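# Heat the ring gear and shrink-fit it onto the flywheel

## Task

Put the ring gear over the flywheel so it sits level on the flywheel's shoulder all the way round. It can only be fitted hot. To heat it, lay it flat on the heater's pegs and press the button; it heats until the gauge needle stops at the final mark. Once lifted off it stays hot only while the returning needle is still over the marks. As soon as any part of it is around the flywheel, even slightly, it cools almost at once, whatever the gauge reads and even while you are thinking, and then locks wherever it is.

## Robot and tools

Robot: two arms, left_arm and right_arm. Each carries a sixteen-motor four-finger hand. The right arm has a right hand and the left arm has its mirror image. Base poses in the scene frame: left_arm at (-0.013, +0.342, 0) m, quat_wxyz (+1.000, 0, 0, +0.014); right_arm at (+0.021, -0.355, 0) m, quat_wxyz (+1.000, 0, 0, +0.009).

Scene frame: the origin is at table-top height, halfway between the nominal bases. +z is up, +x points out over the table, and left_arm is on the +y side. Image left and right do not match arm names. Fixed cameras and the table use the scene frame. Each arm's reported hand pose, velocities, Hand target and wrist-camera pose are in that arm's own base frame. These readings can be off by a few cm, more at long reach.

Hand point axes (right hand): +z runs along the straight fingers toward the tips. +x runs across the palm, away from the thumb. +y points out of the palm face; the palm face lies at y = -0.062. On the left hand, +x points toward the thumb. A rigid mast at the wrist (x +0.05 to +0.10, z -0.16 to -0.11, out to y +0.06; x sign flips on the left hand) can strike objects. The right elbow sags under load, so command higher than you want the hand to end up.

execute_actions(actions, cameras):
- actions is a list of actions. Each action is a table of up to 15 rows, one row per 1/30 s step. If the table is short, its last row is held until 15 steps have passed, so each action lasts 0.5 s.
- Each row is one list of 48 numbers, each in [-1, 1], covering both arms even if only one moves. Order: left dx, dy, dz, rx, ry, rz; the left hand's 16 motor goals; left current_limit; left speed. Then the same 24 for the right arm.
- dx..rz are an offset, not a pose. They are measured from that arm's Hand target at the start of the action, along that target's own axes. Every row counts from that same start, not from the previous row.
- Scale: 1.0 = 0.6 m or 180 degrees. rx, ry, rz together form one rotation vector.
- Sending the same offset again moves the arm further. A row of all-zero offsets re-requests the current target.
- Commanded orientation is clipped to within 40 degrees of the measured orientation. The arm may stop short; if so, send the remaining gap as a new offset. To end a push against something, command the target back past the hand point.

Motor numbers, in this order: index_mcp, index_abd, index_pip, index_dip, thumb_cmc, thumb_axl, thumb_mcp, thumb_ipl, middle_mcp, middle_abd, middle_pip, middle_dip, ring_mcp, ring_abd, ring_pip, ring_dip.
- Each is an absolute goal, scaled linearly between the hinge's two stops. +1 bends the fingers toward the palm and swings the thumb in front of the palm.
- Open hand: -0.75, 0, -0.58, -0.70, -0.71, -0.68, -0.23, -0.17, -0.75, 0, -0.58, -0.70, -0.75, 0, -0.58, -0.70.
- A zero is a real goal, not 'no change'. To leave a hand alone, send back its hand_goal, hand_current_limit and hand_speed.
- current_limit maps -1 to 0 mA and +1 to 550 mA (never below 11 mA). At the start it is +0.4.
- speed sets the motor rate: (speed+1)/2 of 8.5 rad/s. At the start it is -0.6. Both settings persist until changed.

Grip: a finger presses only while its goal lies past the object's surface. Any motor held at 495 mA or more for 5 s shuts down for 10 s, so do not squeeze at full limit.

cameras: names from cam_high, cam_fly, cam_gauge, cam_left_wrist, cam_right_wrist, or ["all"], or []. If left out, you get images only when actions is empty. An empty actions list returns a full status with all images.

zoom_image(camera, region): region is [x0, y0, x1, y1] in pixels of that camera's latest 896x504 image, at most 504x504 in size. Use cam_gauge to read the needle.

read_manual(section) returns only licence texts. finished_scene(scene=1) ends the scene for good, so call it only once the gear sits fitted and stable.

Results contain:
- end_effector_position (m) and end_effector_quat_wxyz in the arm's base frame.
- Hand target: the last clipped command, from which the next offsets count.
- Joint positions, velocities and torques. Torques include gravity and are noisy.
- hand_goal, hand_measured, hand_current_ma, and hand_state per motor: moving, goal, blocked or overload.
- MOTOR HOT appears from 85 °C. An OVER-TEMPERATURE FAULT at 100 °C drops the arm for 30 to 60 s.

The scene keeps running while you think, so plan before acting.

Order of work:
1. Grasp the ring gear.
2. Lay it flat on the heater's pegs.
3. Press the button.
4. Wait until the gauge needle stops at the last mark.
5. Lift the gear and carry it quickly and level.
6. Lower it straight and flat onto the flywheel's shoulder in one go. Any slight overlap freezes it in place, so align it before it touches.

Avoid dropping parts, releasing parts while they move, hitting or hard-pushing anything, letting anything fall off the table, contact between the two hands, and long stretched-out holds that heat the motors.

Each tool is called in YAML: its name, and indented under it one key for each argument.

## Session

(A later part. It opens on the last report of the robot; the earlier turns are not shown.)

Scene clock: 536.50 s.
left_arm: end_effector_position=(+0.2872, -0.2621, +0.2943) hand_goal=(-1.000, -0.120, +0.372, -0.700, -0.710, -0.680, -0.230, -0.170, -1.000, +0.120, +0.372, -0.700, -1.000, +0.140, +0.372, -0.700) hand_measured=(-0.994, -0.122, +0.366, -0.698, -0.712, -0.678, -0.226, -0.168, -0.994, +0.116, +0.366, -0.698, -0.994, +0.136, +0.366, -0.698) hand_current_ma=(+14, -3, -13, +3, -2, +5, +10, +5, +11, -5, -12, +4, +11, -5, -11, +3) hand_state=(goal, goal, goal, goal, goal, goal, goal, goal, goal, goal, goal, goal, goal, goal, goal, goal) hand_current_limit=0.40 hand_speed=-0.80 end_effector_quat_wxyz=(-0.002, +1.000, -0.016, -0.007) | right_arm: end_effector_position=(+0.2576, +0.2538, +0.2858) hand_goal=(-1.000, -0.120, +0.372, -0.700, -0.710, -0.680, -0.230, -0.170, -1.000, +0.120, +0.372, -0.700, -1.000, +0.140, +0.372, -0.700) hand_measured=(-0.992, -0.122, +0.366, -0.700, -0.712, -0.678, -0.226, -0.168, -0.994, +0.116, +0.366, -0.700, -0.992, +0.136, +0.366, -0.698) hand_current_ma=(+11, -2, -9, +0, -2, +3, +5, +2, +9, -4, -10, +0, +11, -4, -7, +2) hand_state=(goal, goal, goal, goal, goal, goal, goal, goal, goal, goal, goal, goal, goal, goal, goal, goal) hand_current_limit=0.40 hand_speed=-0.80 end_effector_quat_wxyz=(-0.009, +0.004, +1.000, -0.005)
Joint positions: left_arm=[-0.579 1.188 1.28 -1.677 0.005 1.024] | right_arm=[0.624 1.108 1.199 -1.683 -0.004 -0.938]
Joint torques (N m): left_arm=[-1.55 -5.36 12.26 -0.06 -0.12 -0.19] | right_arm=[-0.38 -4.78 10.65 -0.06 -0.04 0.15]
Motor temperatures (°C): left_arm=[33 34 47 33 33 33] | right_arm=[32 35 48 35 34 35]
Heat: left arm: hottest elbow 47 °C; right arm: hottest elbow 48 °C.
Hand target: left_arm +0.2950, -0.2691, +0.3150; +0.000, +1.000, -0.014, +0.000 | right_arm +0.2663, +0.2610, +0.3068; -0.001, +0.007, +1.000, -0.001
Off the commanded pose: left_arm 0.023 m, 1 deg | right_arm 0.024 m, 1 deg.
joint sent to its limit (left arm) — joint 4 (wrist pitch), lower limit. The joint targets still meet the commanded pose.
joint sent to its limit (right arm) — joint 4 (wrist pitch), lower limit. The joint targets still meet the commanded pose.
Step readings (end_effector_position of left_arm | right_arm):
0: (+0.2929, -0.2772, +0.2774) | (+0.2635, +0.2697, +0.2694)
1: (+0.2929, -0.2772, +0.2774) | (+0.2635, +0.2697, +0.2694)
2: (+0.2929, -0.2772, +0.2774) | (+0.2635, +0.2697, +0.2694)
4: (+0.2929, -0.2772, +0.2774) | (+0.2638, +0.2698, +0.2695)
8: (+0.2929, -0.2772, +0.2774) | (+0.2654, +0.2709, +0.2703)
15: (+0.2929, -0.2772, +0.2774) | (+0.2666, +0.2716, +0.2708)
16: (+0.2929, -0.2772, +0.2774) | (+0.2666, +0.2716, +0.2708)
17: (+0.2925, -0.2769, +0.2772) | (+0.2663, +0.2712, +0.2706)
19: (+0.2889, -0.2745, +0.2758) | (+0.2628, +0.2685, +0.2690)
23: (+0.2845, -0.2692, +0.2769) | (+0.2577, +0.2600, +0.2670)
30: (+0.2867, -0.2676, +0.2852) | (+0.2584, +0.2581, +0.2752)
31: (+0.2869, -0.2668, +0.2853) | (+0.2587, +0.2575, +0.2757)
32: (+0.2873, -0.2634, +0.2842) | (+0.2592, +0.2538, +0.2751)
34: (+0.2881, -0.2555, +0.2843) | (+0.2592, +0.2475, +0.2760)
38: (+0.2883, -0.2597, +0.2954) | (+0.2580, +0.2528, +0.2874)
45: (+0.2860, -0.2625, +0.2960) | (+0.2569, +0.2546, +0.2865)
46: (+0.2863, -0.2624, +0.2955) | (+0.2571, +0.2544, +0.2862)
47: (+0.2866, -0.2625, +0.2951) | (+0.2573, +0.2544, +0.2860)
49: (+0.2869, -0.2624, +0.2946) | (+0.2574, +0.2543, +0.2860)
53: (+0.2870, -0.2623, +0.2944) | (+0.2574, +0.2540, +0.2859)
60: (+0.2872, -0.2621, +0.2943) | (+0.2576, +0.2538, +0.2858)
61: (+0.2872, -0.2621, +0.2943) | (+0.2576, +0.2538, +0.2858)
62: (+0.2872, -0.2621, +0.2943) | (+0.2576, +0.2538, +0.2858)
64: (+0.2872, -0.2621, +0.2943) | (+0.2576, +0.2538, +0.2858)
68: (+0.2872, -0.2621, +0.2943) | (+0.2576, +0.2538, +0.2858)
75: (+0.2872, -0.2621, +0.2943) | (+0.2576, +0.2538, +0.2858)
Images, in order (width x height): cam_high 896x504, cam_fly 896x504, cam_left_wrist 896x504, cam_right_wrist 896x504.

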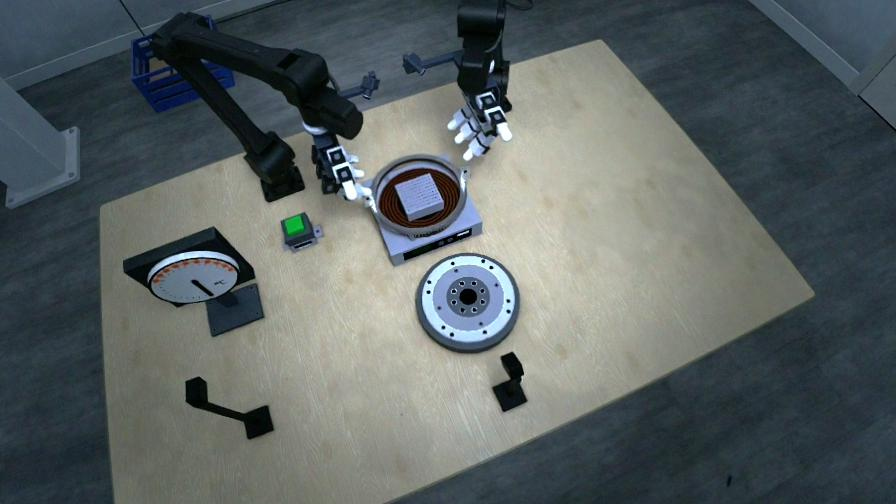

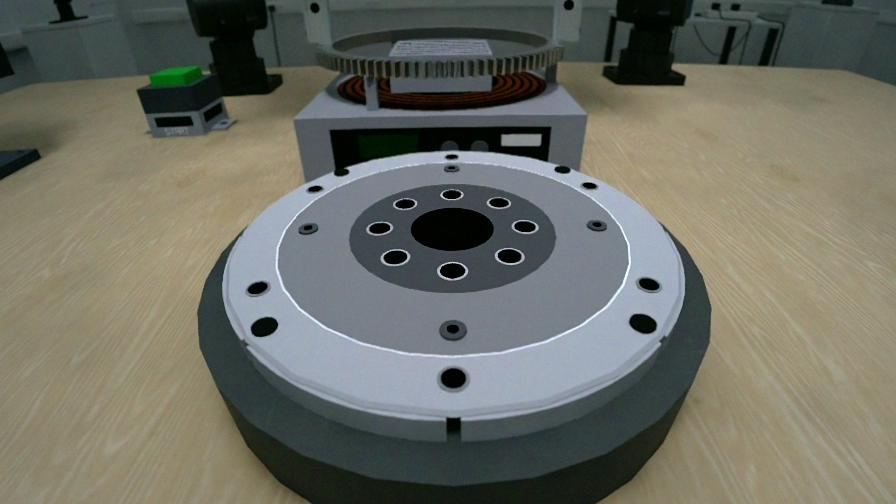

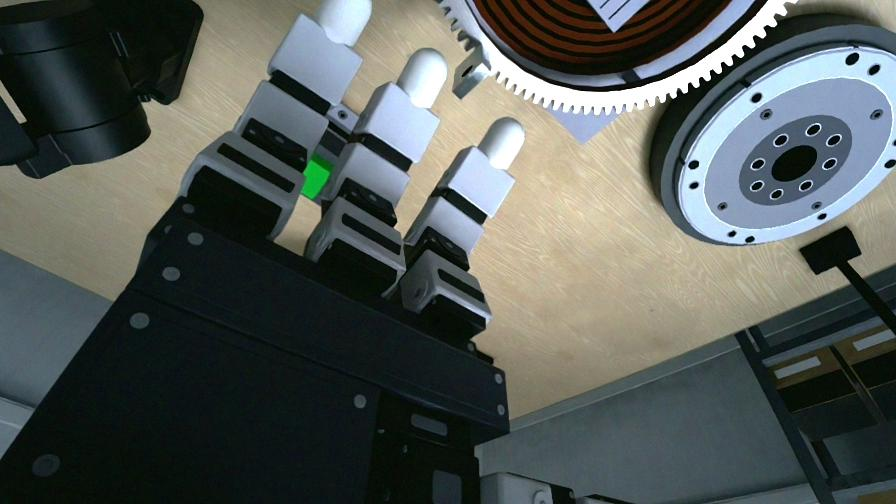

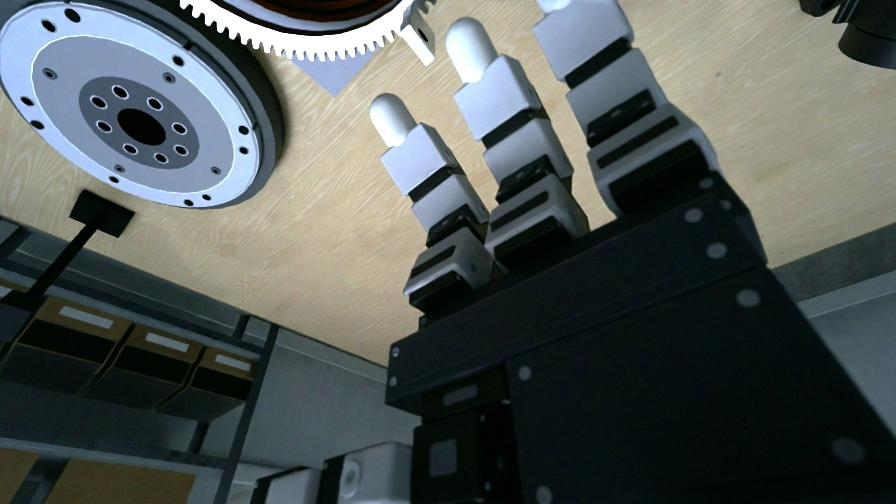

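execute_actions:
  actions:
    - [[0,0.0042,0.0442,0,0,0,-1,-0.12,0.372,-0.7,-0.71,-0.68,-0.23,-0.17,-1,0.12,0.372,-0.7,-1,0.14,0.372,-0.7,0.4,-0.8,-0.0017,-0.0033,0.0392,0,0,0,-1,-0.12,0.372,-0.7,-0.71,-0.68,-0.23,-0.17,-1,0.12,0.372,-0.7,-1,0.14,0.372,-0.7,0.4,-0.8]]
    - [[0,0.0041,0.0441,0,0,0,-1,-0.12,0.372,-0.7,-0.71,-0.68,-0.23,-0.17,-1,0.12,0.372,-0.7,-1,0.14,0.372,-0.7,0.4,-0.8,-0.0016,-0.0033,0.0391,0,0,0,-1,-0.12,0.372,-0.7,-0.71,-0.68,-0.23,-0.17,-1,0.12,0.372,-0.7,-1,0.14,0.372,-0.7,0.4,-0.8]]
  cameras: ["cam_high", "cam_right_wrist", "cam_left_wrist"]

zoom_image:
  camera: "cam_right_wrist"
  region: [370, 0, 530, 160]

zoom_image:
  camera: "cam_left_wrist"
  region: [380, 20, 540, 180]

zoom_image:
  camera: "cam_high"
  region: [340, 130, 500, 250]

Scene clock: 585.63 s.
left_arm: end_effector_position=(+0.2928, -0.2693, +0.2605) hand_goal=(-1.000, -0.120, +0.372, -0.700, -0.710, -0.680, -0.230, -0.170, -1.000, +0.120, +0.372, -0.700, -1.000, +0.140, +0.372, -0.700) hand_measured=(-0.994, -0.122, +0.366, -0.698, -0.712, -0.678, -0.226, -0.168, -0.996, +0.116, +0.366, -0.698, -0.996, +0.136, +0.366, -0.698) hand_current_ma=(+12, -3, -12, +3, -2, +5, +10, +5, +9, -5, -11, +4, +9, -5, -10, +3) hand_state=(goal, goal, goal, goal, goal, goal, goal, goal, goal, goal, goal, goal, goal, goal, goal, goal) hand_current_limit=0.40 hand_speed=-0.80 end_effector_quat_wxyz=(-0.003, +1.000, -0.014, -0.007) | right_arm: end_effector_position=(+0.2643, +0.2579, +0.2653) hand_goal=(-1.000, -0.120, +0.372, -0.700, -0.710, -0.680, -0.230, -0.170, -1.000, +0.120, +0.372, -0.700, -1.000, +0.140, +0.372, -0.700) hand_measured=(-0.994, -0.122, +0.366, -0.700, -0.712, -0.678, -0.226, -0.168, -0.996, +0.116, +0.366, -0.700, -0.994, +0.136, +0.366, -0.698) hand_current_ma=(+9, -2, -9, +0, -2, +3, +5, +2, +7, -3, -9, +0, +9, -4, -7, +2) hand_state=(goal, goal, goal, goal, goal, goal, goal, goal, goal, goal, goal, goal, goal, goal, goal, goal) hand_current_limit=0.40 hand_speed=-0.80 end_effector_quat_wxyz=(-0.001, +0.005, +1.000, +0.000)
Joint positions: left_arm=[-0.591 1.206 1.207 -1.586 0.002 1.009] | right_arm=[0.624 1.112 1.146 -1.605 -0.001 -0.938]
Joint torques (N m): left_arm=[0.62 -6.24 8.51 1.17 -0.16 -0.21] | right_arm=[-1.44 -5.07 5.96 1.25 -0.01 0.08]
Heat: left arm: hottest elbow 47 °C; right arm: hottest elbow 48 °C.
Hand target: left_arm +0.2948, -0.2741, +0.2621; +0.000, +1.000, -0.014, +0.000 | right_arm +0.2682, +0.2570, +0.2599; -0.001, +0.007, +1.000, -0.001
Off the commanded pose: left_arm 0.005 m, 1 deg | right_arm 0.007 m, 0 deg.
Step readings (end_effector_position of left_arm | right_arm):
0: (+0.2872, -0.2621, +0.2943) | (+0.2576, +0.2538, +0.2858)
1: (+0.2872, -0.2621, +0.2943) | (+0.2576, +0.2538, +0.2858)
2: (+0.2873, -0.2621, +0.2943) | (+0.2576, +0.2538, +0.2858)
4: (+0.2878, -0.2628, +0.2938) | (+0.2580, +0.2539, +0.2857)
8: (+0.2911, -0.2656, +0.2920) | (+0.2604, +0.2554, +0.2857)
15: (+0.2932, -0.2671, +0.2903) | (+0.2617, +0.2564, +0.2853)
16: (+0.2932, -0.2671, +0.2900) | (+0.2619, +0.2565, +0.2853)
17: (+0.2939, -0.2675, +0.2884) | (+0.2625, +0.2568, +0.2848)
19: (+0.2944, -0.2684, +0.2812) | (+0.2644, +0.2582, +0.2807)
23: (+0.2910, -0.2678, +0.2636) | (+0.2632, +0.2573, +0.2677)
30: (+0.2925, -0.2692, +0.2605) | (+0.2641, +0.2578, +0.2653)
Images, in order (width x height): cam_high 896x504, cam_left_wrist 896x504, cam_right_wrist 896x504.

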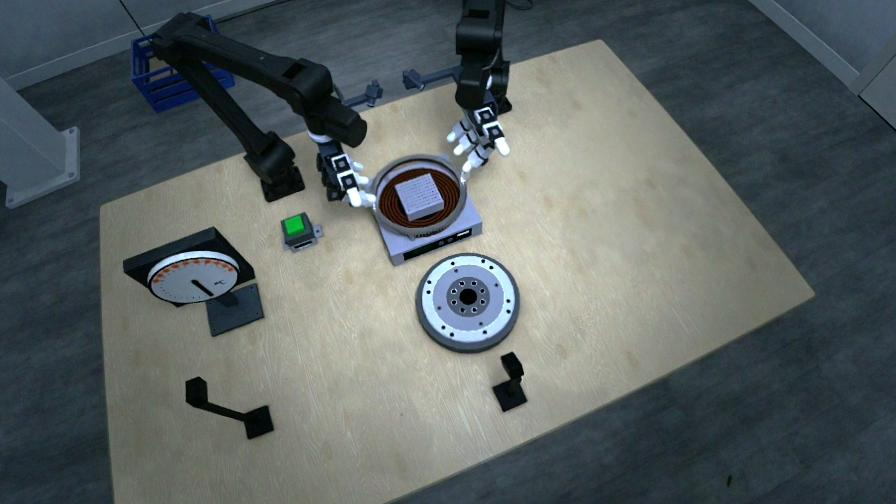

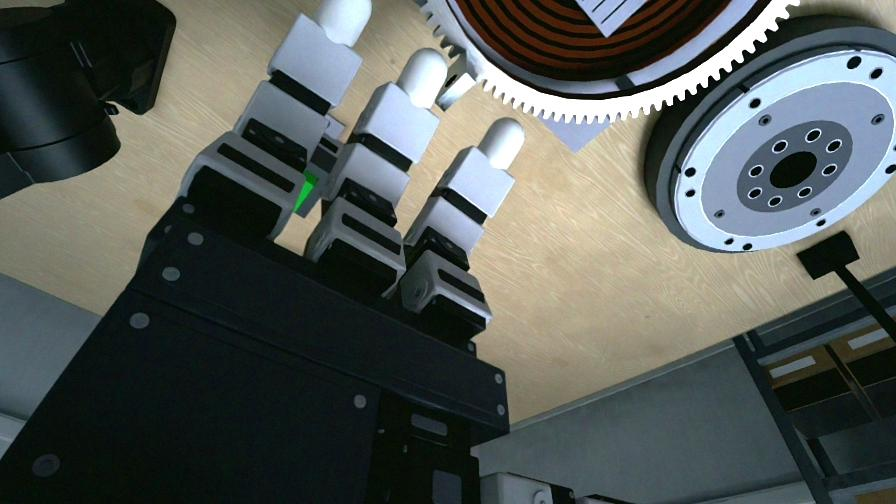

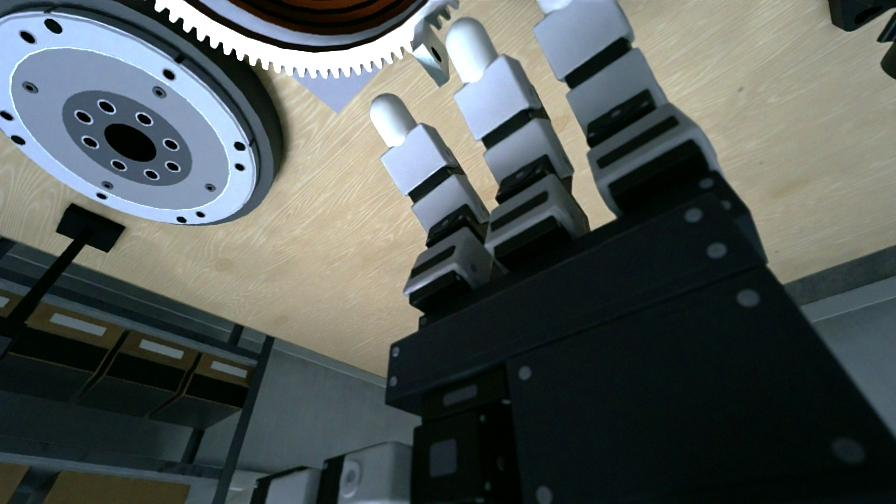

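Scaled by 3.150 from the camera's 896x504 image, which has a finer 1280x720 frame.

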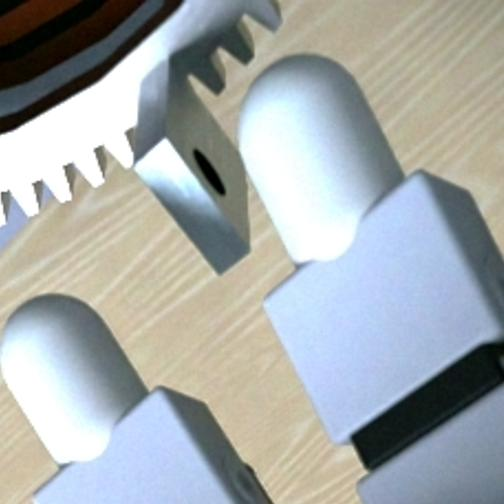

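Scaled by 3.150 from the camera's 896x504 image, which has a finer 1280x720 frame.

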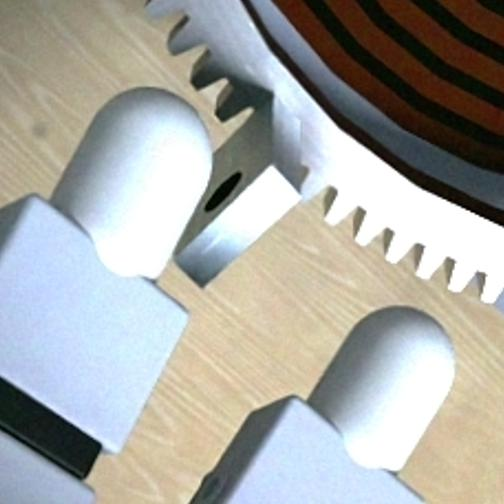

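Scaled by 3.150 from the camera's 896x504 image, which has a finer 1280x720 frame.

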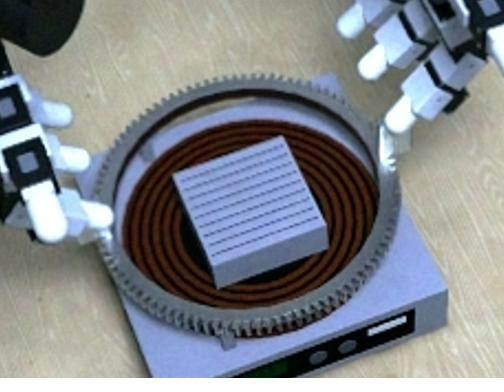

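execute_actions:
  actions:
    - [[0,-0.0033,0.025,0,0,0,-1,-0.12,0.372,-0.7,-0.71,-0.68,-0.23,-0.17,-1,0.12,0.372,-0.7,-1,0.14,0.372,-0.7,0.4,-0.8,0.0033,-0.01,0.03,0,0,0,-1,-0.12,0.372,-0.7,-0.71,-0.68,-0.23,-0.17,-1,0.12,0.372,-0.7,-1,0.14,0.372,-0.7,0.4,-0.8]]
    - [[0,0,0.03,0,0,0,-1,-0.12,0.372,-0.7,-0.71,-0.68,-0.23,-0.17,-1,0.12,0.372,-0.7,-1,0.14,0.372,-0.7,0.4,-0.8,0,0,0.03,0,0,0,-1,-0.12,0.372,-0.7,-0.71,-0.68,-0.23,-0.17,-1,0.12,0.372,-0.7,-1,0.14,0.372,-0.7,0.4,-0.8]]
  cameras: ["cam_high", "cam_fly", "cam_right_wrist", "cam_left_wrist"]

zoom_image:
  camera: "cam_right_wrist"
  region: [370, 0, 530, 160]

zoom_image:
  camera: "cam_left_wrist"
  region: [380, 20, 540, 180]

zoom_image:
  camera: "cam_high"
  region: [340, 130, 500, 250]

zoom_image:
  camera: "cam_fly"
  region: [270, 0, 610, 180]

Scene clock: 606.73 s.
left_arm: end_effector_position=(+0.2920, -0.2688, +0.2282) hand_goal=(-1.000, -0.120, +0.372, -0.700, -0.710, -0.680, -0.230, -0.170, -1.000, +0.120, +0.372, -0.700, -1.000, +0.140, +0.372, -0.700) hand_measured=(-0.994, -0.122, +0.366, -0.698, -0.712, -0.678, -0.226, -0.168, -0.996, +0.116, +0.366, -0.698, -0.996, +0.136, +0.366, -0.698) hand_current_ma=(+12, -3, -12, +3, -2, +5, +10, +5, +9, -5, -11, +4, +9, -5, -10, +3) hand_state=(goal, goal, goal, goal, goal, goal, goal, goal, goal, goal, goal, goal, goal, goal, goal, goal) hand_current_limit=0.40 hand_speed=-0.80 end_effector_quat_wxyz=(-0.003, +1.000, -0.014, -0.006) | right_arm: end_effector_position=(+0.2644, +0.2525, +0.2258) hand_goal=(-1.000, -0.120, +0.372, -0.700, -0.710, -0.680, -0.230, -0.170, -1.000, +0.120, +0.372, -0.700, -1.000, +0.140, +0.372, -0.700) hand_measured=(-0.994, -0.122, +0.366, -0.700, -0.712, -0.678, -0.226, -0.168, -0.996, +0.116, +0.366, -0.700, -0.994, +0.136, +0.366, -0.698) hand_current_ma=(+9, -2, -8, +0, -2, +3, +5, +2, +7, -3, -9, +0, +9, -4, -7, +2) hand_state=(goal, goal, goal, goal, goal, goal, goal, goal, goal, goal, goal, goal, goal, goal, goal, goal) hand_current_limit=0.40 hand_speed=-0.80 end_effector_quat_wxyz=(-0.005, +0.009, +1.000, -0.003)
Joint positions: left_arm=[-0.591 1.206 1.122 -1.499 0.002 1.009] | right_arm=[0.612 1.112 1.044 -1.514 -0.001 -0.941]
Joint torques (N m): left_arm=[0.26 -7.12 8.18 1.02 -0.12 -0.11] | right_arm=[-2.02 -6.59 6 0.9 0.01 -0.01]
Heat: left arm: hottest elbow 46 °C; right arm: hottest elbow 47 °C.
Hand target: left_arm +0.2948, -0.2721, +0.2290; +0.000, +1.000, -0.014, +0.000 | right_arm +0.2660, +0.2509, +0.2239; -0.001, +0.007, +1.000, -0.001
Off the commanded pose: left_arm 0.004 m, 1 deg | right_arm 0.003 m, 1 deg.
Step readings (end_effector_position of left_arm | right_arm):
0: (+0.2928, -0.2693, +0.2605) | (+0.2643, +0.2579, +0.2653)
1: (+0.2928, -0.2693, +0.2604) | (+0.2643, +0.2579, +0.2652)
2: (+0.2932, -0.2696, +0.2598) | (+0.2646, +0.2579, +0.2639)
4: (+0.2939, -0.2701, +0.2564) | (+0.2654, +0.2572, +0.2582)
8: (+0.2919, -0.2687, +0.2468) | (+0.2633, +0.2527, +0.2446)
15: (+0.2923, -0.2690, +0.2452) | (+0.2644, +0.2525, +0.2426)
16: (+0.2924, -0.2690, +0.2452) | (+0.2645, +0.2526, +0.2427)
17: (+0.2929, -0.2694, +0.2443) | (+0.2649, +0.2529, +0.2418)
19: (+0.2936, -0.2699, +0.2404) | (+0.2656, +0.2534, +0.2375)
23: (+0.2914, -0.2684, +0.2298) | (+0.2635, +0.2520, +0.2273)
30: (+0.2919, -0.2687, +0.2281) | (+0.2643, +0.2525, +0.2258)
Images, in order (width x height): cam_high 896x504, cam_fly 896x504, cam_left_wrist 896x504, cam_right_wrist 896x504.

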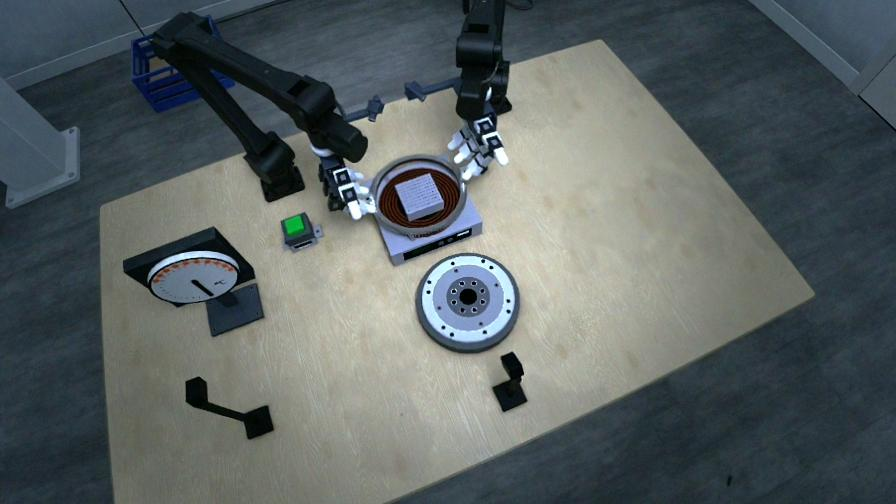

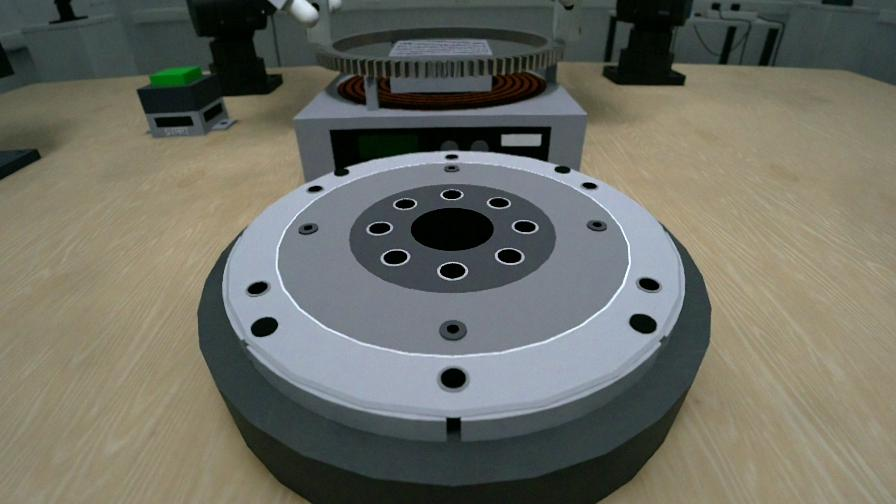

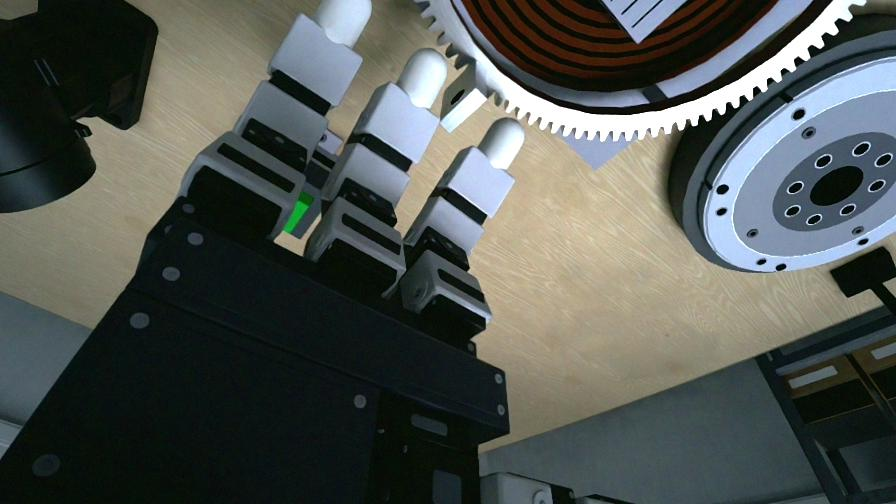

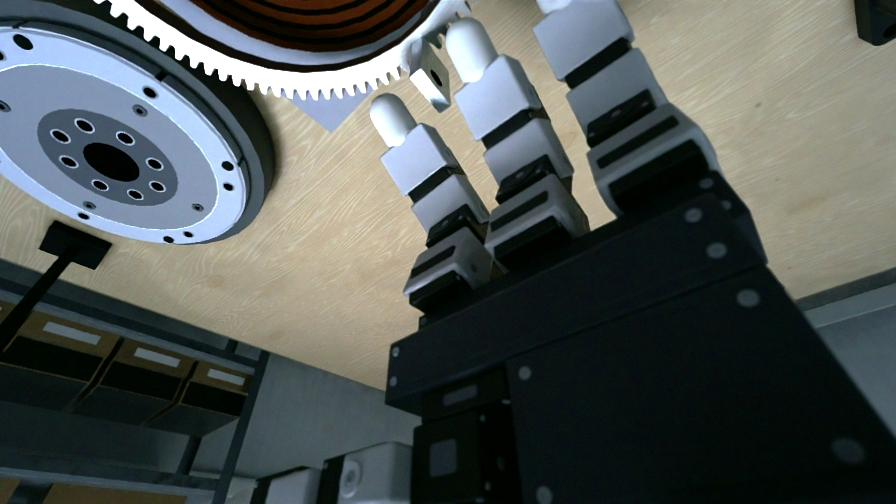

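Scaled by 3.150 from the camera's 896x504 image, which has a finer 1280x720 frame.

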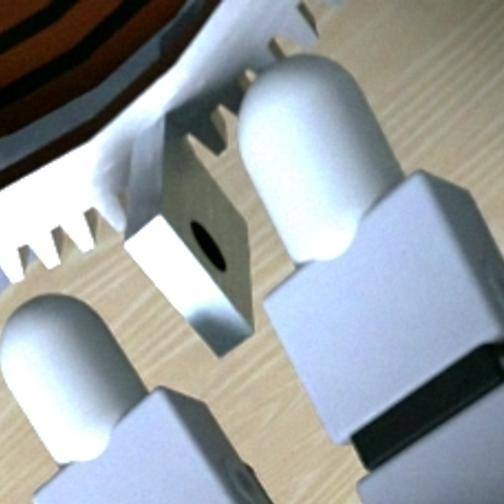

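Scaled by 3.150 from the camera's 896x504 image, which has a finer 1280x720 frame.

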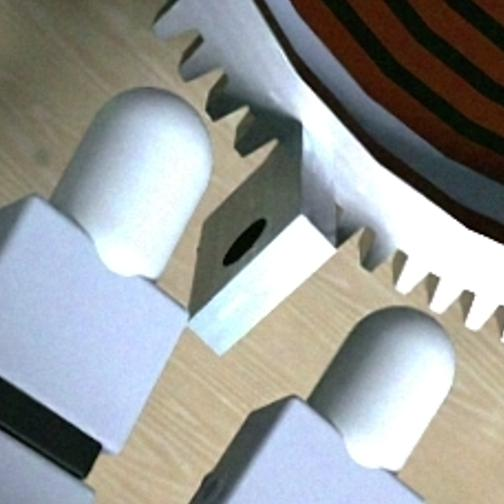

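Scaled by 3.150 from the camera's 896x504 image, which has a finer 1280x720 frame.

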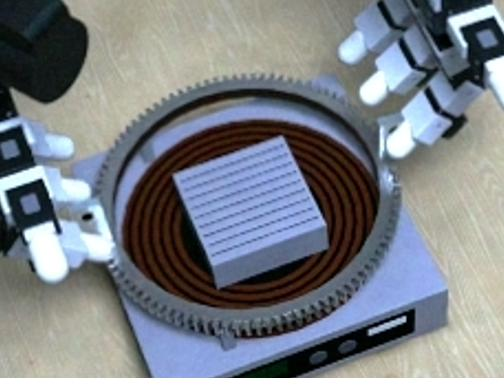

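Scaled by 1.482 from the camera's 896x504 image, which has a finer 1280x720 frame.

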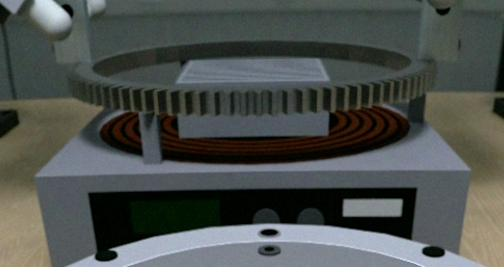

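execute_actions:
  actions:
    - [[0,0,0,0,0,0,-1,0.2,0.372,-0.7,-0.71,-0.68,-0.23,-0.17,-1,-0.2,0.372,-0.7,-1,0.14,0.372,-0.7,0.4,-0.85,0,0,0,0,0,0,-1,0.2,0.372,-0.7,-0.71,-0.68,-0.23,-0.17,-1,-0.2,0.372,-0.7,-1,0.14,0.372,-0.7,0.4,-0.85]]
  cameras: ["cam_left_wrist","cam_right_wrist","cam_fly"]

Scene clock: 634.93 s.
left_arm: end_effector_position=(+0.2923, -0.2688, +0.2282) hand_goal=(-1.000, +0.200, +0.372, -0.700, -0.710, -0.680, -0.230, -0.170, -1.000, -0.200, +0.372, -0.700, -1.000, +0.140, +0.372, -0.700) hand_measured=(-0.994, +0.146, +0.372, -0.698, -0.712, -0.678, -0.226, -0.168, -0.996, -0.154, +0.370, -0.698, -0.996, +0.136, +0.366, -0.698) hand_current_ma=(+11, -146, +0, +3, -2, +5, +10, +5, +9, +120, -2, +4, +9, -4, -10, +3) hand_state=(goal, blocked, goal, goal, goal, goal, goal, goal, goal, blocked, goal, goal, goal, goal, goal, goal) hand_current_limit=0.40 hand_speed=-0.85 end_effector_quat_wxyz=(-0.003, +1.000, -0.014, -0.005) | right_arm: end_effector_position=(+0.2617, +0.2528, +0.2236) hand_goal=(-1.000, +0.200, +0.372, -0.700, -0.710, -0.680, -0.230, -0.170, -1.000, -0.200, +0.372, -0.700, -1.000, +0.140, +0.372, -0.700) hand_measured=(-0.996, +0.114, +0.370, -0.700, -0.712, -0.678, -0.226, -0.168, -1.000, -0.076, +0.372, -0.700, -0.994, +0.136, +0.368, -0.698) hand_current_ma=(+6, -229, -1, +0, -1, +3, +5, +2, +0, +377, +0, +0, +9, -4, -6, +2) hand_state=(goal, blocked, goal, goal, goal, goal, goal, goal, goal, blocked, goal, goal, goal, goal, goal, goal) hand_current_limit=0.40 hand_speed=-0.85 end_effector_quat_wxyz=(-0.009, +0.004, +1.000, -0.002)
Joint positions: left_arm=[-0.591 1.206 1.122 -1.498 0.001 1.009] | right_arm=[0.612 1.112 1.038 -1.514 -0.006 -0.951]
Joint torques (N m): left_arm=[-0.03 -6.24 8.44 0.85 -0.1 -0.15] | right_arm=[-2.26 -5.19 6.54 1.09 0.21 0.09]
Heat: left arm: hottest elbow 45 °C; right arm: hottest elbow 46 °C.
Hand target: left_arm +0.2948, -0.2721, +0.2290; +0.000, +1.000, -0.014, +0.000 | right_arm +0.2660, +0.2509, +0.2239; -0.001, +0.007, +1.000, -0.001
Off the commanded pose: left_arm 0.004 m, 1 deg | right_arm 0.005 m, 1 deg.
Step readings (end_effector_position of left_arm | right_arm):
0: (+0.2920, -0.2688, +0.2282) | (+0.2644, +0.2526, +0.2258)
1: (+0.2920, -0.2688, +0.2282) | (+0.2644, +0.2526, +0.2258)
2: (+0.2920, -0.2688, +0.2282) | (+0.2644, +0.2526, +0.2258)
4: (+0.2920, -0.2688, +0.2282) | (+0.2644, +0.2526, +0.2258)
8: (+0.2920, -0.2688, +0.2282) | (+0.2641, +0.2527, +0.2257)
15: (+0.2922, -0.2687, +0.2282) | (+0.2617, +0.2528, +0.2236)
Images, in order (width x height): cam_fly 896x504, cam_left_wrist 896x504, cam_right_wrist 896x504.

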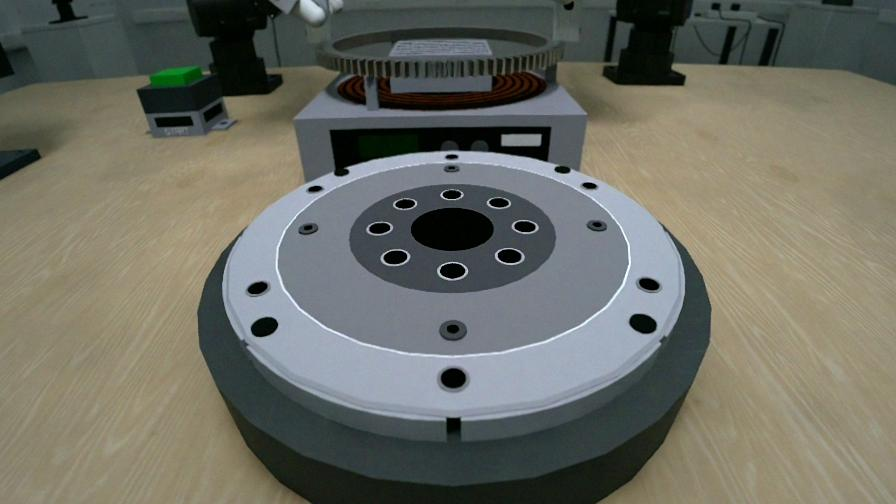

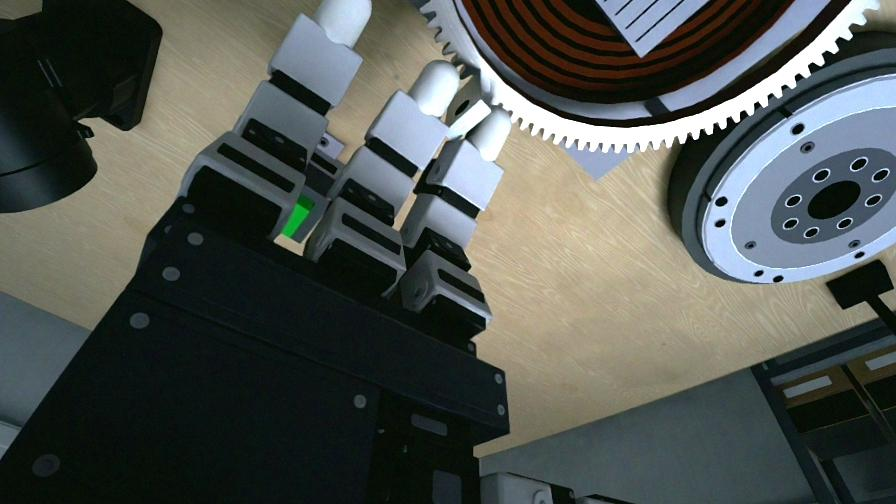

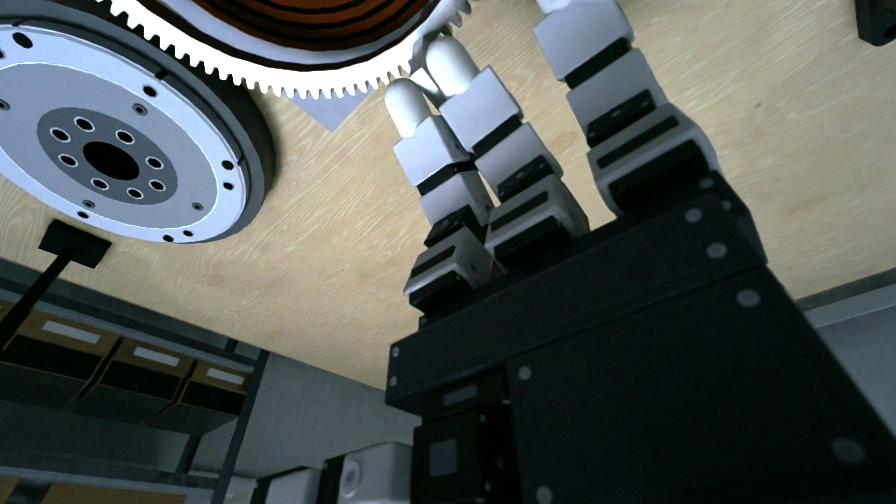

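zoom_image:
  camera: "cam_fly"
  region: [270, 0, 610, 180]

zoom_image:
  camera: "cam_left_wrist"
  region: [350, 30, 570, 200]

zoom_image:
  camera: "cam_right_wrist"
  region: [340, 0, 560, 170]

Scaled by 1.482 from the camera's 896x504 image, which has a finer 1280x720 frame.

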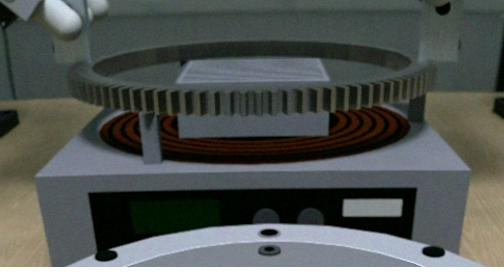

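Scaled by 2.291 from the camera's 896x504 image, which has a finer 1280x720 frame.

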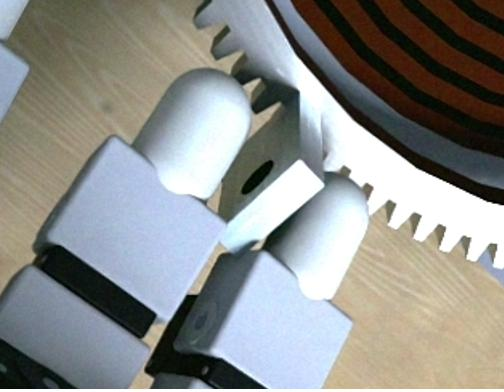

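Scaled by 2.291 from the camera's 896x504 image, which has a finer 1280x720 frame.

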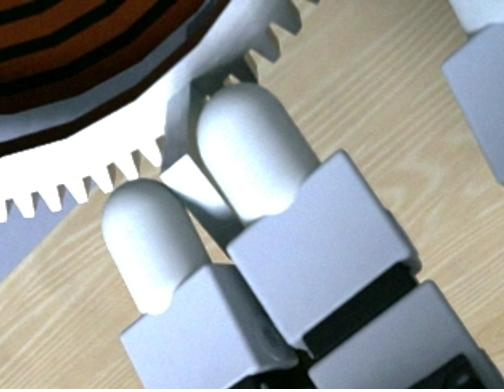

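execute_actions:
  actions:
    - [[0,0,0,0,0,0,-1,0.3,0.372,-0.7,-0.71,-0.68,-0.23,-0.17,-1,-0.3,0.372,-0.7,-1,0.14,0.372,-0.7,0.4,-0.85,0,0,0,0,0,0,-1,0.3,0.372,-0.7,-0.71,-0.68,-0.23,-0.17,-1,-0.3,0.372,-0.7,-1,0.14,0.372,-0.7,0.4,-0.85]]
  cameras: ["cam_left_wrist","cam_right_wrist"]

zoom_image:
  camera: "cam_left_wrist"
  region: [350, 30, 570, 200]

zoom_image:
  camera: "cam_right_wrist"
  region: [340, 0, 560, 170]

Scene clock: 676.37 s.
left_arm: end_effector_position=(+0.2923, -0.2688, +0.2282) hand_goal=(-1.000, +0.300, +0.372, -0.700, -0.710, -0.680, -0.230, -0.170, -1.000, -0.300, +0.372, -0.700, -1.000, +0.140, +0.372, -0.700) hand_measured=(-0.996, +0.152, +0.378, -0.698, -0.712, -0.678, -0.226, -0.168, -0.996, -0.168, +0.374, -0.698, -0.996, +0.136, +0.366, -0.698) hand_current_ma=(+8, -385, +14, +3, -2, +5, +10, +5, +9, +385, +3, +4, +9, -4, -10, +3) hand_state=(goal, blocked, goal, goal, goal, goal, goal, goal, goal, blocked, goal, goal, goal, goal, goal, goal) hand_current_limit=0.40 hand_speed=-0.85 end_effector_quat_wxyz=(-0.003, +1.000, -0.014, -0.005) | right_arm: end_effector_position=(+0.2617, +0.2528, +0.2236) hand_goal=(-1.000, +0.300, +0.372, -0.700, -0.710, -0.680, -0.230, -0.170, -1.000, -0.300, +0.372, -0.700, -1.000, +0.140, +0.372, -0.700) hand_measured=(-1.000, +0.130, +0.372, -0.700, -0.712, -0.678, -0.226, -0.168, -1.000, -0.076, +0.372, -0.700, -0.994, +0.136, +0.368, -0.698) hand_current_ma=(+0, -385, +0, +0, -1, +3, +5, +2, +0, +385, +0, +0, +9, -4, -6, +2) hand_state=(goal, blocked, goal, goal, goal, goal, goal, goal, goal, blocked, goal, goal, goal, goal, goal, goal) hand_current_limit=0.40 hand_speed=-0.85 end_effector_quat_wxyz=(-0.009, +0.004, +1.000, -0.002)
Joint positions: left_arm=[-0.591 1.206 1.122 -1.498 0.001 1.009] | right_arm=[0.612 1.112 1.038 -1.514 -0.006 -0.951]
Joint torques (N m): left_arm=[0.15 -6.24 8.47 0.96 -0.09 -0.12] | right_arm=[-1.85 -5.3 6.39 1.05 0.11 0.08]
Heat: left arm: hottest elbow 45 °C; right arm: hottest elbow 45 °C.
Hand target: left_arm +0.2948, -0.2721, +0.2290; +0.000, +1.000, -0.014, +0.000 | right_arm +0.2660, +0.2510, +0.2239; -0.001, +0.007, +1.000, -0.001
Off the commanded pose: left_arm 0.004 m, 1 deg | right_arm 0.005 m, 1 deg.
Step readings (end_effector_position of left_arm | right_arm):
0: (+0.2923, -0.2688, +0.2282) | (+0.2617, +0.2528, +0.2236)
1: (+0.2923, -0.2688, +0.2282) | (+0.2617, +0.2528, +0.2236)
2: (+0.2923, -0.2688, +0.2282) | (+0.2617, +0.2528, +0.2236)
4: (+0.2923, -0.2688, +0.2282) | (+0.2617, +0.2528, +0.2236)
8: (+0.2923, -0.2688, +0.2282) | (+0.2617, +0.2528, +0.2236)
15: (+0.2923, -0.2688, +0.2282) | (+0.2617, +0.2528, +0.2236)
Images, in order (width x height): cam_left_wrist 896x504, cam_right_wrist 896x504.

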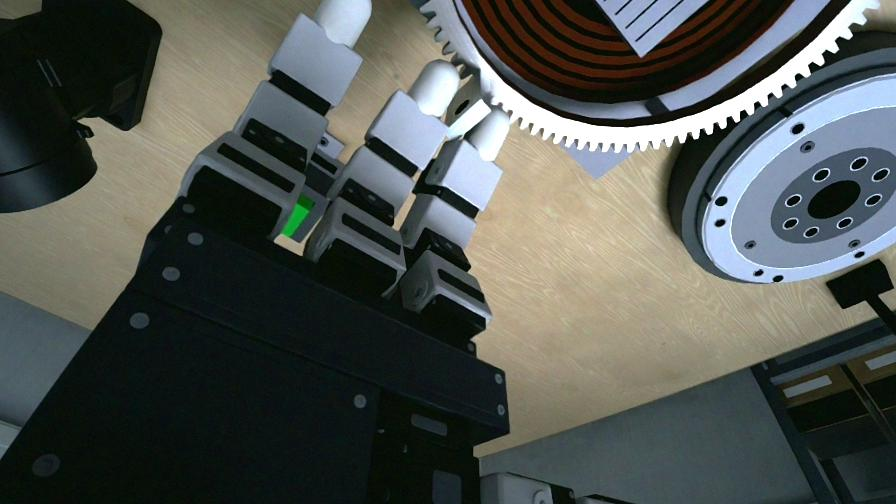

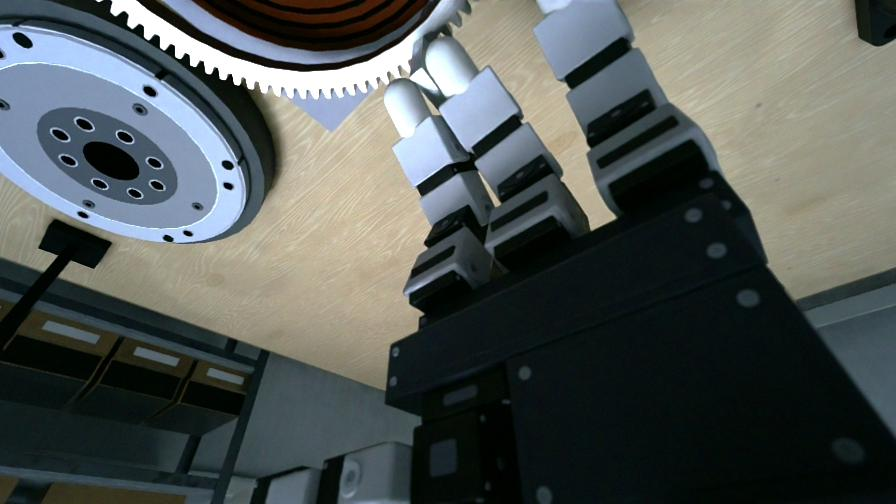

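Scaled by 2.291 from the camera's 896x504 image, which has a finer 1280x720 frame.

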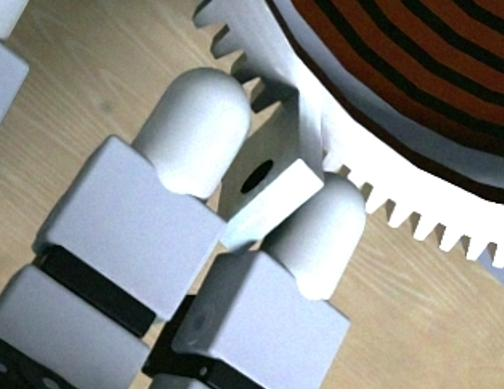

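Scaled by 2.291 from the camera's 896x504 image, which has a finer 1280x720 frame.

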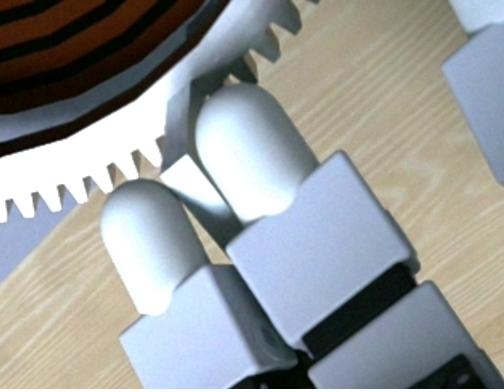

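execute_actions:
  actions:
    - [[0,0,0,0,0,0,-1,0.3,0.372,-0.7,-0.71,-0.68,-0.23,-0.17,-1,-0.3,0.372,-0.7,-1,0.14,0.372,-0.7,0.4,-0.85,0,0,0,0,0,0,-1,-0.1,0.372,-0.7,-0.71,-0.68,-0.23,-0.17,-1,0.1,0.372,-0.7,-1,0.14,0.372,-0.7,0.4,-0.8]]
    - [[0,0,0,0,0,0,-1,0.3,0.372,-0.7,-0.71,-0.68,-0.23,-0.17,-1,-0.3,0.372,-0.7,-1,0.14,0.372,-0.7,0.4,-0.85,0,-0.008,-0.017,0,0,0,-1,-0.1,0.372,-0.7,-0.71,-0.68,-0.23,-0.17,-1,0.1,0.372,-0.7,-1,0.14,0.372,-0.7,0.4,-0.8]]
  cameras: []

Scene clock: 700.27 s.
left_arm: end_effector_position=(+0.2923, -0.2688, +0.2282) hand_goal=(-1.000, +0.300, +0.372, -0.700, -0.710, -0.680, -0.230, -0.170, -1.000, -0.300, +0.372, -0.700, -1.000, +0.140, +0.372, -0.700) hand_measured=(-0.996, +0.152, +0.378, -0.698, -0.712, -0.678, -0.226, -0.168, -0.996, -0.168, +0.374, -0.698, -0.996, +0.136, +0.366, -0.698) hand_current_ma=(+8, -385, +14, +3, -2, +5, +10, +5, +9, +385, +3, +4, +9, -4, -10, +3) hand_state=(goal, blocked, goal, goal, goal, goal, goal, goal, goal, blocked, goal, goal, goal, goal, goal, goal) hand_current_limit=0.40 hand_speed=-0.85 end_effector_quat_wxyz=(-0.003, +1.000, -0.014, -0.005) | right_arm: end_effector_position=(+0.2643, +0.2478, +0.2230) hand_goal=(-1.000, -0.100, +0.372, -0.700, -0.710, -0.680, -0.230, -0.170, -1.000, +0.100, +0.372, -0.700, -1.000, +0.140, +0.372, -0.700) hand_measured=(-1.000, -0.096, +0.372, -0.700, -0.712, -0.678, -0.226, -0.168, -1.000, +0.096, +0.374, -0.700, -0.994, +0.136, +0.368, -0.698) hand_current_ma=(+0, +3, +0, +0, -1, +3, +5, +2, +0, -4, +1, +0, +8, -4, -6, +2) hand_state=(goal, goal, goal, goal, goal, goal, goal, goal, goal, goal, goal, goal, goal, goal, goal, goal) hand_current_limit=0.40 hand_speed=-0.80 end_effector_quat_wxyz=(-0.009, +0.009, +1.000, -0.006)
Joint positions: left_arm=[-0.591 1.206 1.122 -1.498 0.001 1.009] | right_arm=[0.598 1.112 1.038 -1.519 -0.001 -0.955]
Joint torques (N m): left_arm=[0.5 -6.3 8.38 0.83 -0.09 -0.15] | right_arm=[-1.96 -6.07 7.82 0.13 0.07 -0.01]
Heat: left arm: hottest elbow 45 °C; right arm: hottest elbow 45 °C.
Hand target: left_arm +0.2948, -0.2721, +0.2290; +0.000, +1.000, -0.014, +0.000 | right_arm +0.2659, +0.2461, +0.2341; -0.001, +0.007, +1.000, -0.001
Off the commanded pose: left_arm 0.004 m, 1 deg | right_arm 0.011 m, 1 deg.
Step readings (end_effector_position of left_arm | right_arm):
0: (+0.2923, -0.2688, +0.2282) | (+0.2617, +0.2528, +0.2236)
1: (+0.2923, -0.2688, +0.2282) | (+0.2617, +0.2528, +0.2236)
2: (+0.2923, -0.2688, +0.2282) | (+0.2617, +0.2528, +0.2236)
4: (+0.2923, -0.2688, +0.2282) | (+0.2618, +0.2527, +0.2236)
8: (+0.2923, -0.2688, +0.2282) | (+0.2619, +0.2525, +0.2235)
15: (+0.2923, -0.2688, +0.2282) | (+0.2623, +0.2520, +0.2233)
16: (+0.2923, -0.2688, +0.2282) | (+0.2623, +0.2520, +0.2233)
17: (+0.2923, -0.2688, +0.2282) | (+0.2625, +0.2518, +0.2233)
19: (+0.2923, -0.2688, +0.2282) | (+0.2632, +0.2511, +0.2233)
23: (+0.2923, -0.2688, +0.2282) | (+0.2648, +0.2488, +0.2232)
30: (+0.2923, -0.2688, +0.2282) | (+0.2645, +0.2478, +0.2230)
No camera images: "cameras" was empty.

execute_actions:
  actions:
    - [[0,0,0,0,0,0,-1,0.3,0.372,-0.7,-0.71,-0.68,-0.23,-0.17,-1,-0.3,0.372,-0.7,-1,0.14,0.372,-0.7,0.4,-0.85,0,0.002,-0.015,0,0,0,-1,-0.1,0.372,-0.7,-0.71,-0.68,-0.23,-0.17,-1,0.1,0.372,-0.7,-1,0.14,0.372,-0.7,0.4,-0.8]]
  cameras: []

Scene clock: 704.87 s.
left_arm: end_effector_position=(+0.2923, -0.2688, +0.2282) hand_goal=(-1.000, +0.300, +0.372, -0.700, -0.710, -0.680, -0.230, -0.170, -1.000, -0.300, +0.372, -0.700, -1.000, +0.140, +0.372, -0.700) hand_measured=(-0.996, +0.152, +0.378, -0.698, -0.712, -0.678, -0.226, -0.168, -0.996, -0.168, +0.374, -0.698, -0.996, +0.136, +0.366, -0.698) hand_current_ma=(+8, -385, +14, +3, -2, +5, +10, +5, +9, +385, +3, +4, +9, -4, -10, +3) hand_state=(goal, blocked, goal, goal, goal, goal, goal, goal, goal, blocked, goal, goal, goal, goal, goal, goal) hand_current_limit=0.40 hand_speed=-0.85 end_effector_quat_wxyz=(-0.003, +1.000, -0.014, -0.005) | right_arm: end_effector_position=(+0.2596, +0.2446, +0.2216) hand_goal=(-1.000, -0.100, +0.372, -0.700, -0.710, -0.680, -0.230, -0.170, -1.000, +0.100, +0.372, -0.700, -1.000, +0.140, +0.372, -0.700) hand_measured=(-1.000, -0.098, +0.372, -0.700, -0.712, -0.678, -0.226, -0.168, -1.000, +0.096, +0.374, -0.700, -0.994, +0.136, +0.368, -0.698) hand_current_ma=(+0, +3, +0, +0, -1, +3, +5, +2, +0, -4, +1, +0, +8, -4, -6, +2) hand_state=(goal, goal, goal, goal, goal, goal, goal, goal, goal, goal, goal, goal, goal, goal, goal, goal) hand_current_limit=0.40 hand_speed=-0.80 end_effector_quat_wxyz=(-0.019, +0.009, +1.000, -0.013)
Joint positions: left_arm=[-0.591 1.206 1.122 -1.498 0.001 1.009] | right_arm=[0.598 1.112 1.038 -1.542 -0.001 -0.955]
Joint torques (N m): left_arm=[0.03 -6.07 8.18 0.94 -0.11 -0.11] | right_arm=[-1.08 -6.01 9.44 0.16 -0.01 -0.07]
Heat: left arm: hottest elbow 45 °C; right arm: hottest elbow 45 °C.
Hand target: left_arm +0.2948, -0.2721, +0.2290; +0.000, +1.000, -0.014, +0.000 | right_arm +0.2660, +0.2474, +0.2431; -0.001, +0.007, +1.000, -0.001
Off the commanded pose: left_arm 0.004 m, 1 deg | right_arm 0.023 m, 2 deg.
Step readings (end_effector_position of left_arm | right_arm):
0: (+0.2923, -0.2688, +0.2282) | (+0.2643, +0.2478, +0.2230)
1: (+0.2923, -0.2688, +0.2282) | (+0.2643, +0.2478, +0.2230)
2: (+0.2923, -0.2688, +0.2282) | (+0.2639, +0.2475, +0.2229)
4: (+0.2923, -0.2688, +0.2282) | (+0.2625, +0.2466, +0.2224)
8: (+0.2923, -0.2688, +0.2282) | (+0.2603, +0.2451, +0.2218)
15: (+0.2923, -0.2688, +0.2282) | (+0.2596, +0.2446, +0.2216)
No camera images: "cameras" was empty.

execute_actions:
  actions:
    - [[0,0,0,0,0,0,-1,0.3,0.372,-0.7,-0.71,-0.68,-0.23,-0.17,-1,-0.3,0.372,-0.7,-1,0.14,0.372,-0.7,0.4,-0.85,0,0,-0.01,0,0,0,-1,-0.1,0.372,-0.7,-0.71,-0.68,-0.23,-0.17,-1,0.1,0.372,-0.7,-1,0.14,0.372,-0.7,0.4,-0.8]]
  cameras: []

Scene clock: 709.43 s.
left_arm: end_effector_position=(+0.2923, -0.2688, +0.2282) hand_goal=(-1.000, +0.300, +0.372, -0.700, -0.710, -0.680, -0.230, -0.170, -1.000, -0.300, +0.372, -0.700, -1.000, +0.140, +0.372, -0.700) hand_measured=(-0.996, +0.152, +0.378, -0.698, -0.712, -0.678, -0.226, -0.168, -0.996, -0.168, +0.374, -0.698, -0.996, +0.136, +0.366, -0.698) hand_current_ma=(+8, -385, +14, +3, -2, +5, +10, +5, +9, +385, +3, +4, +9, -4, -10, +3) hand_state=(goal, blocked, goal, goal, goal, goal, goal, goal, goal, blocked, goal, goal, goal, goal, goal, goal) hand_current_limit=0.40 hand_speed=-0.85 end_effector_quat_wxyz=(-0.003, +1.000, -0.014, -0.005) | right_arm: end_effector_position=(+0.2562, +0.2423, +0.2210) hand_goal=(-1.000, -0.100, +0.372, -0.700, -0.710, -0.680, -0.230, -0.170, -1.000, +0.100, +0.372, -0.700, -1.000, +0.140, +0.372, -0.700) hand_measured=(-1.000, -0.098, +0.372, -0.700, -0.712, -0.678, -0.226, -0.168, -1.000, +0.096, +0.374, -0.700, -0.994, +0.136, +0.368, -0.698) hand_current_ma=(+0, +3, +0, +0, -1, +3, +5, +2, +0, -4, +1, +0, +8, -4, -6, +2) hand_state=(goal, goal, goal, goal, goal, goal, goal, goal, goal, goal, goal, goal, goal, goal, goal, goal) hand_current_limit=0.40 hand_speed=-0.80 end_effector_quat_wxyz=(-0.025, +0.009, +1.000, -0.017)
Joint positions: left_arm=[-0.591 1.206 1.122 -1.498 0.001 1.009] | right_arm=[0.598 1.111 1.038 -1.558 -0.001 -0.955]
Joint torques (N m): left_arm=[-0.67 -6.12 8.57 1.05 -0.08 -0.15] | right_arm=[-1.67 -5.83 10.5 -0.16 0.02 0.02]
Heat: left arm: hottest elbow 44 °C; right arm: hottest elbow 46 °C.
Hand target: left_arm +0.2948, -0.2721, +0.2290; +0.000, +1.000, -0.014, +0.000 | right_arm +0.2659, +0.2474, +0.2491; -0.001, +0.007, +1.000, -0.001
Off the commanded pose: left_arm 0.004 m, 1 deg | right_arm 0.030 m, 3 deg.
Step readings (end_effector_position of left_arm | right_arm):
0: (+0.2923, -0.2688, +0.2282) | (+0.2596, +0.2446, +0.2216)
1: (+0.2923, -0.2688, +0.2282) | (+0.2595, +0.2445, +0.2216)
2: (+0.2923, -0.2688, +0.2282) | (+0.2594, +0.2444, +0.2216)
4: (+0.2923, -0.2688, +0.2282) | (+0.2584, +0.2437, +0.2213)
8: (+0.2923, -0.2688, +0.2282) | (+0.2569, +0.2427, +0.2210)
15: (+0.2923, -0.2688, +0.2282) | (+0.2563, +0.2423, +0.2210)
No camera images: "cameras" was empty.


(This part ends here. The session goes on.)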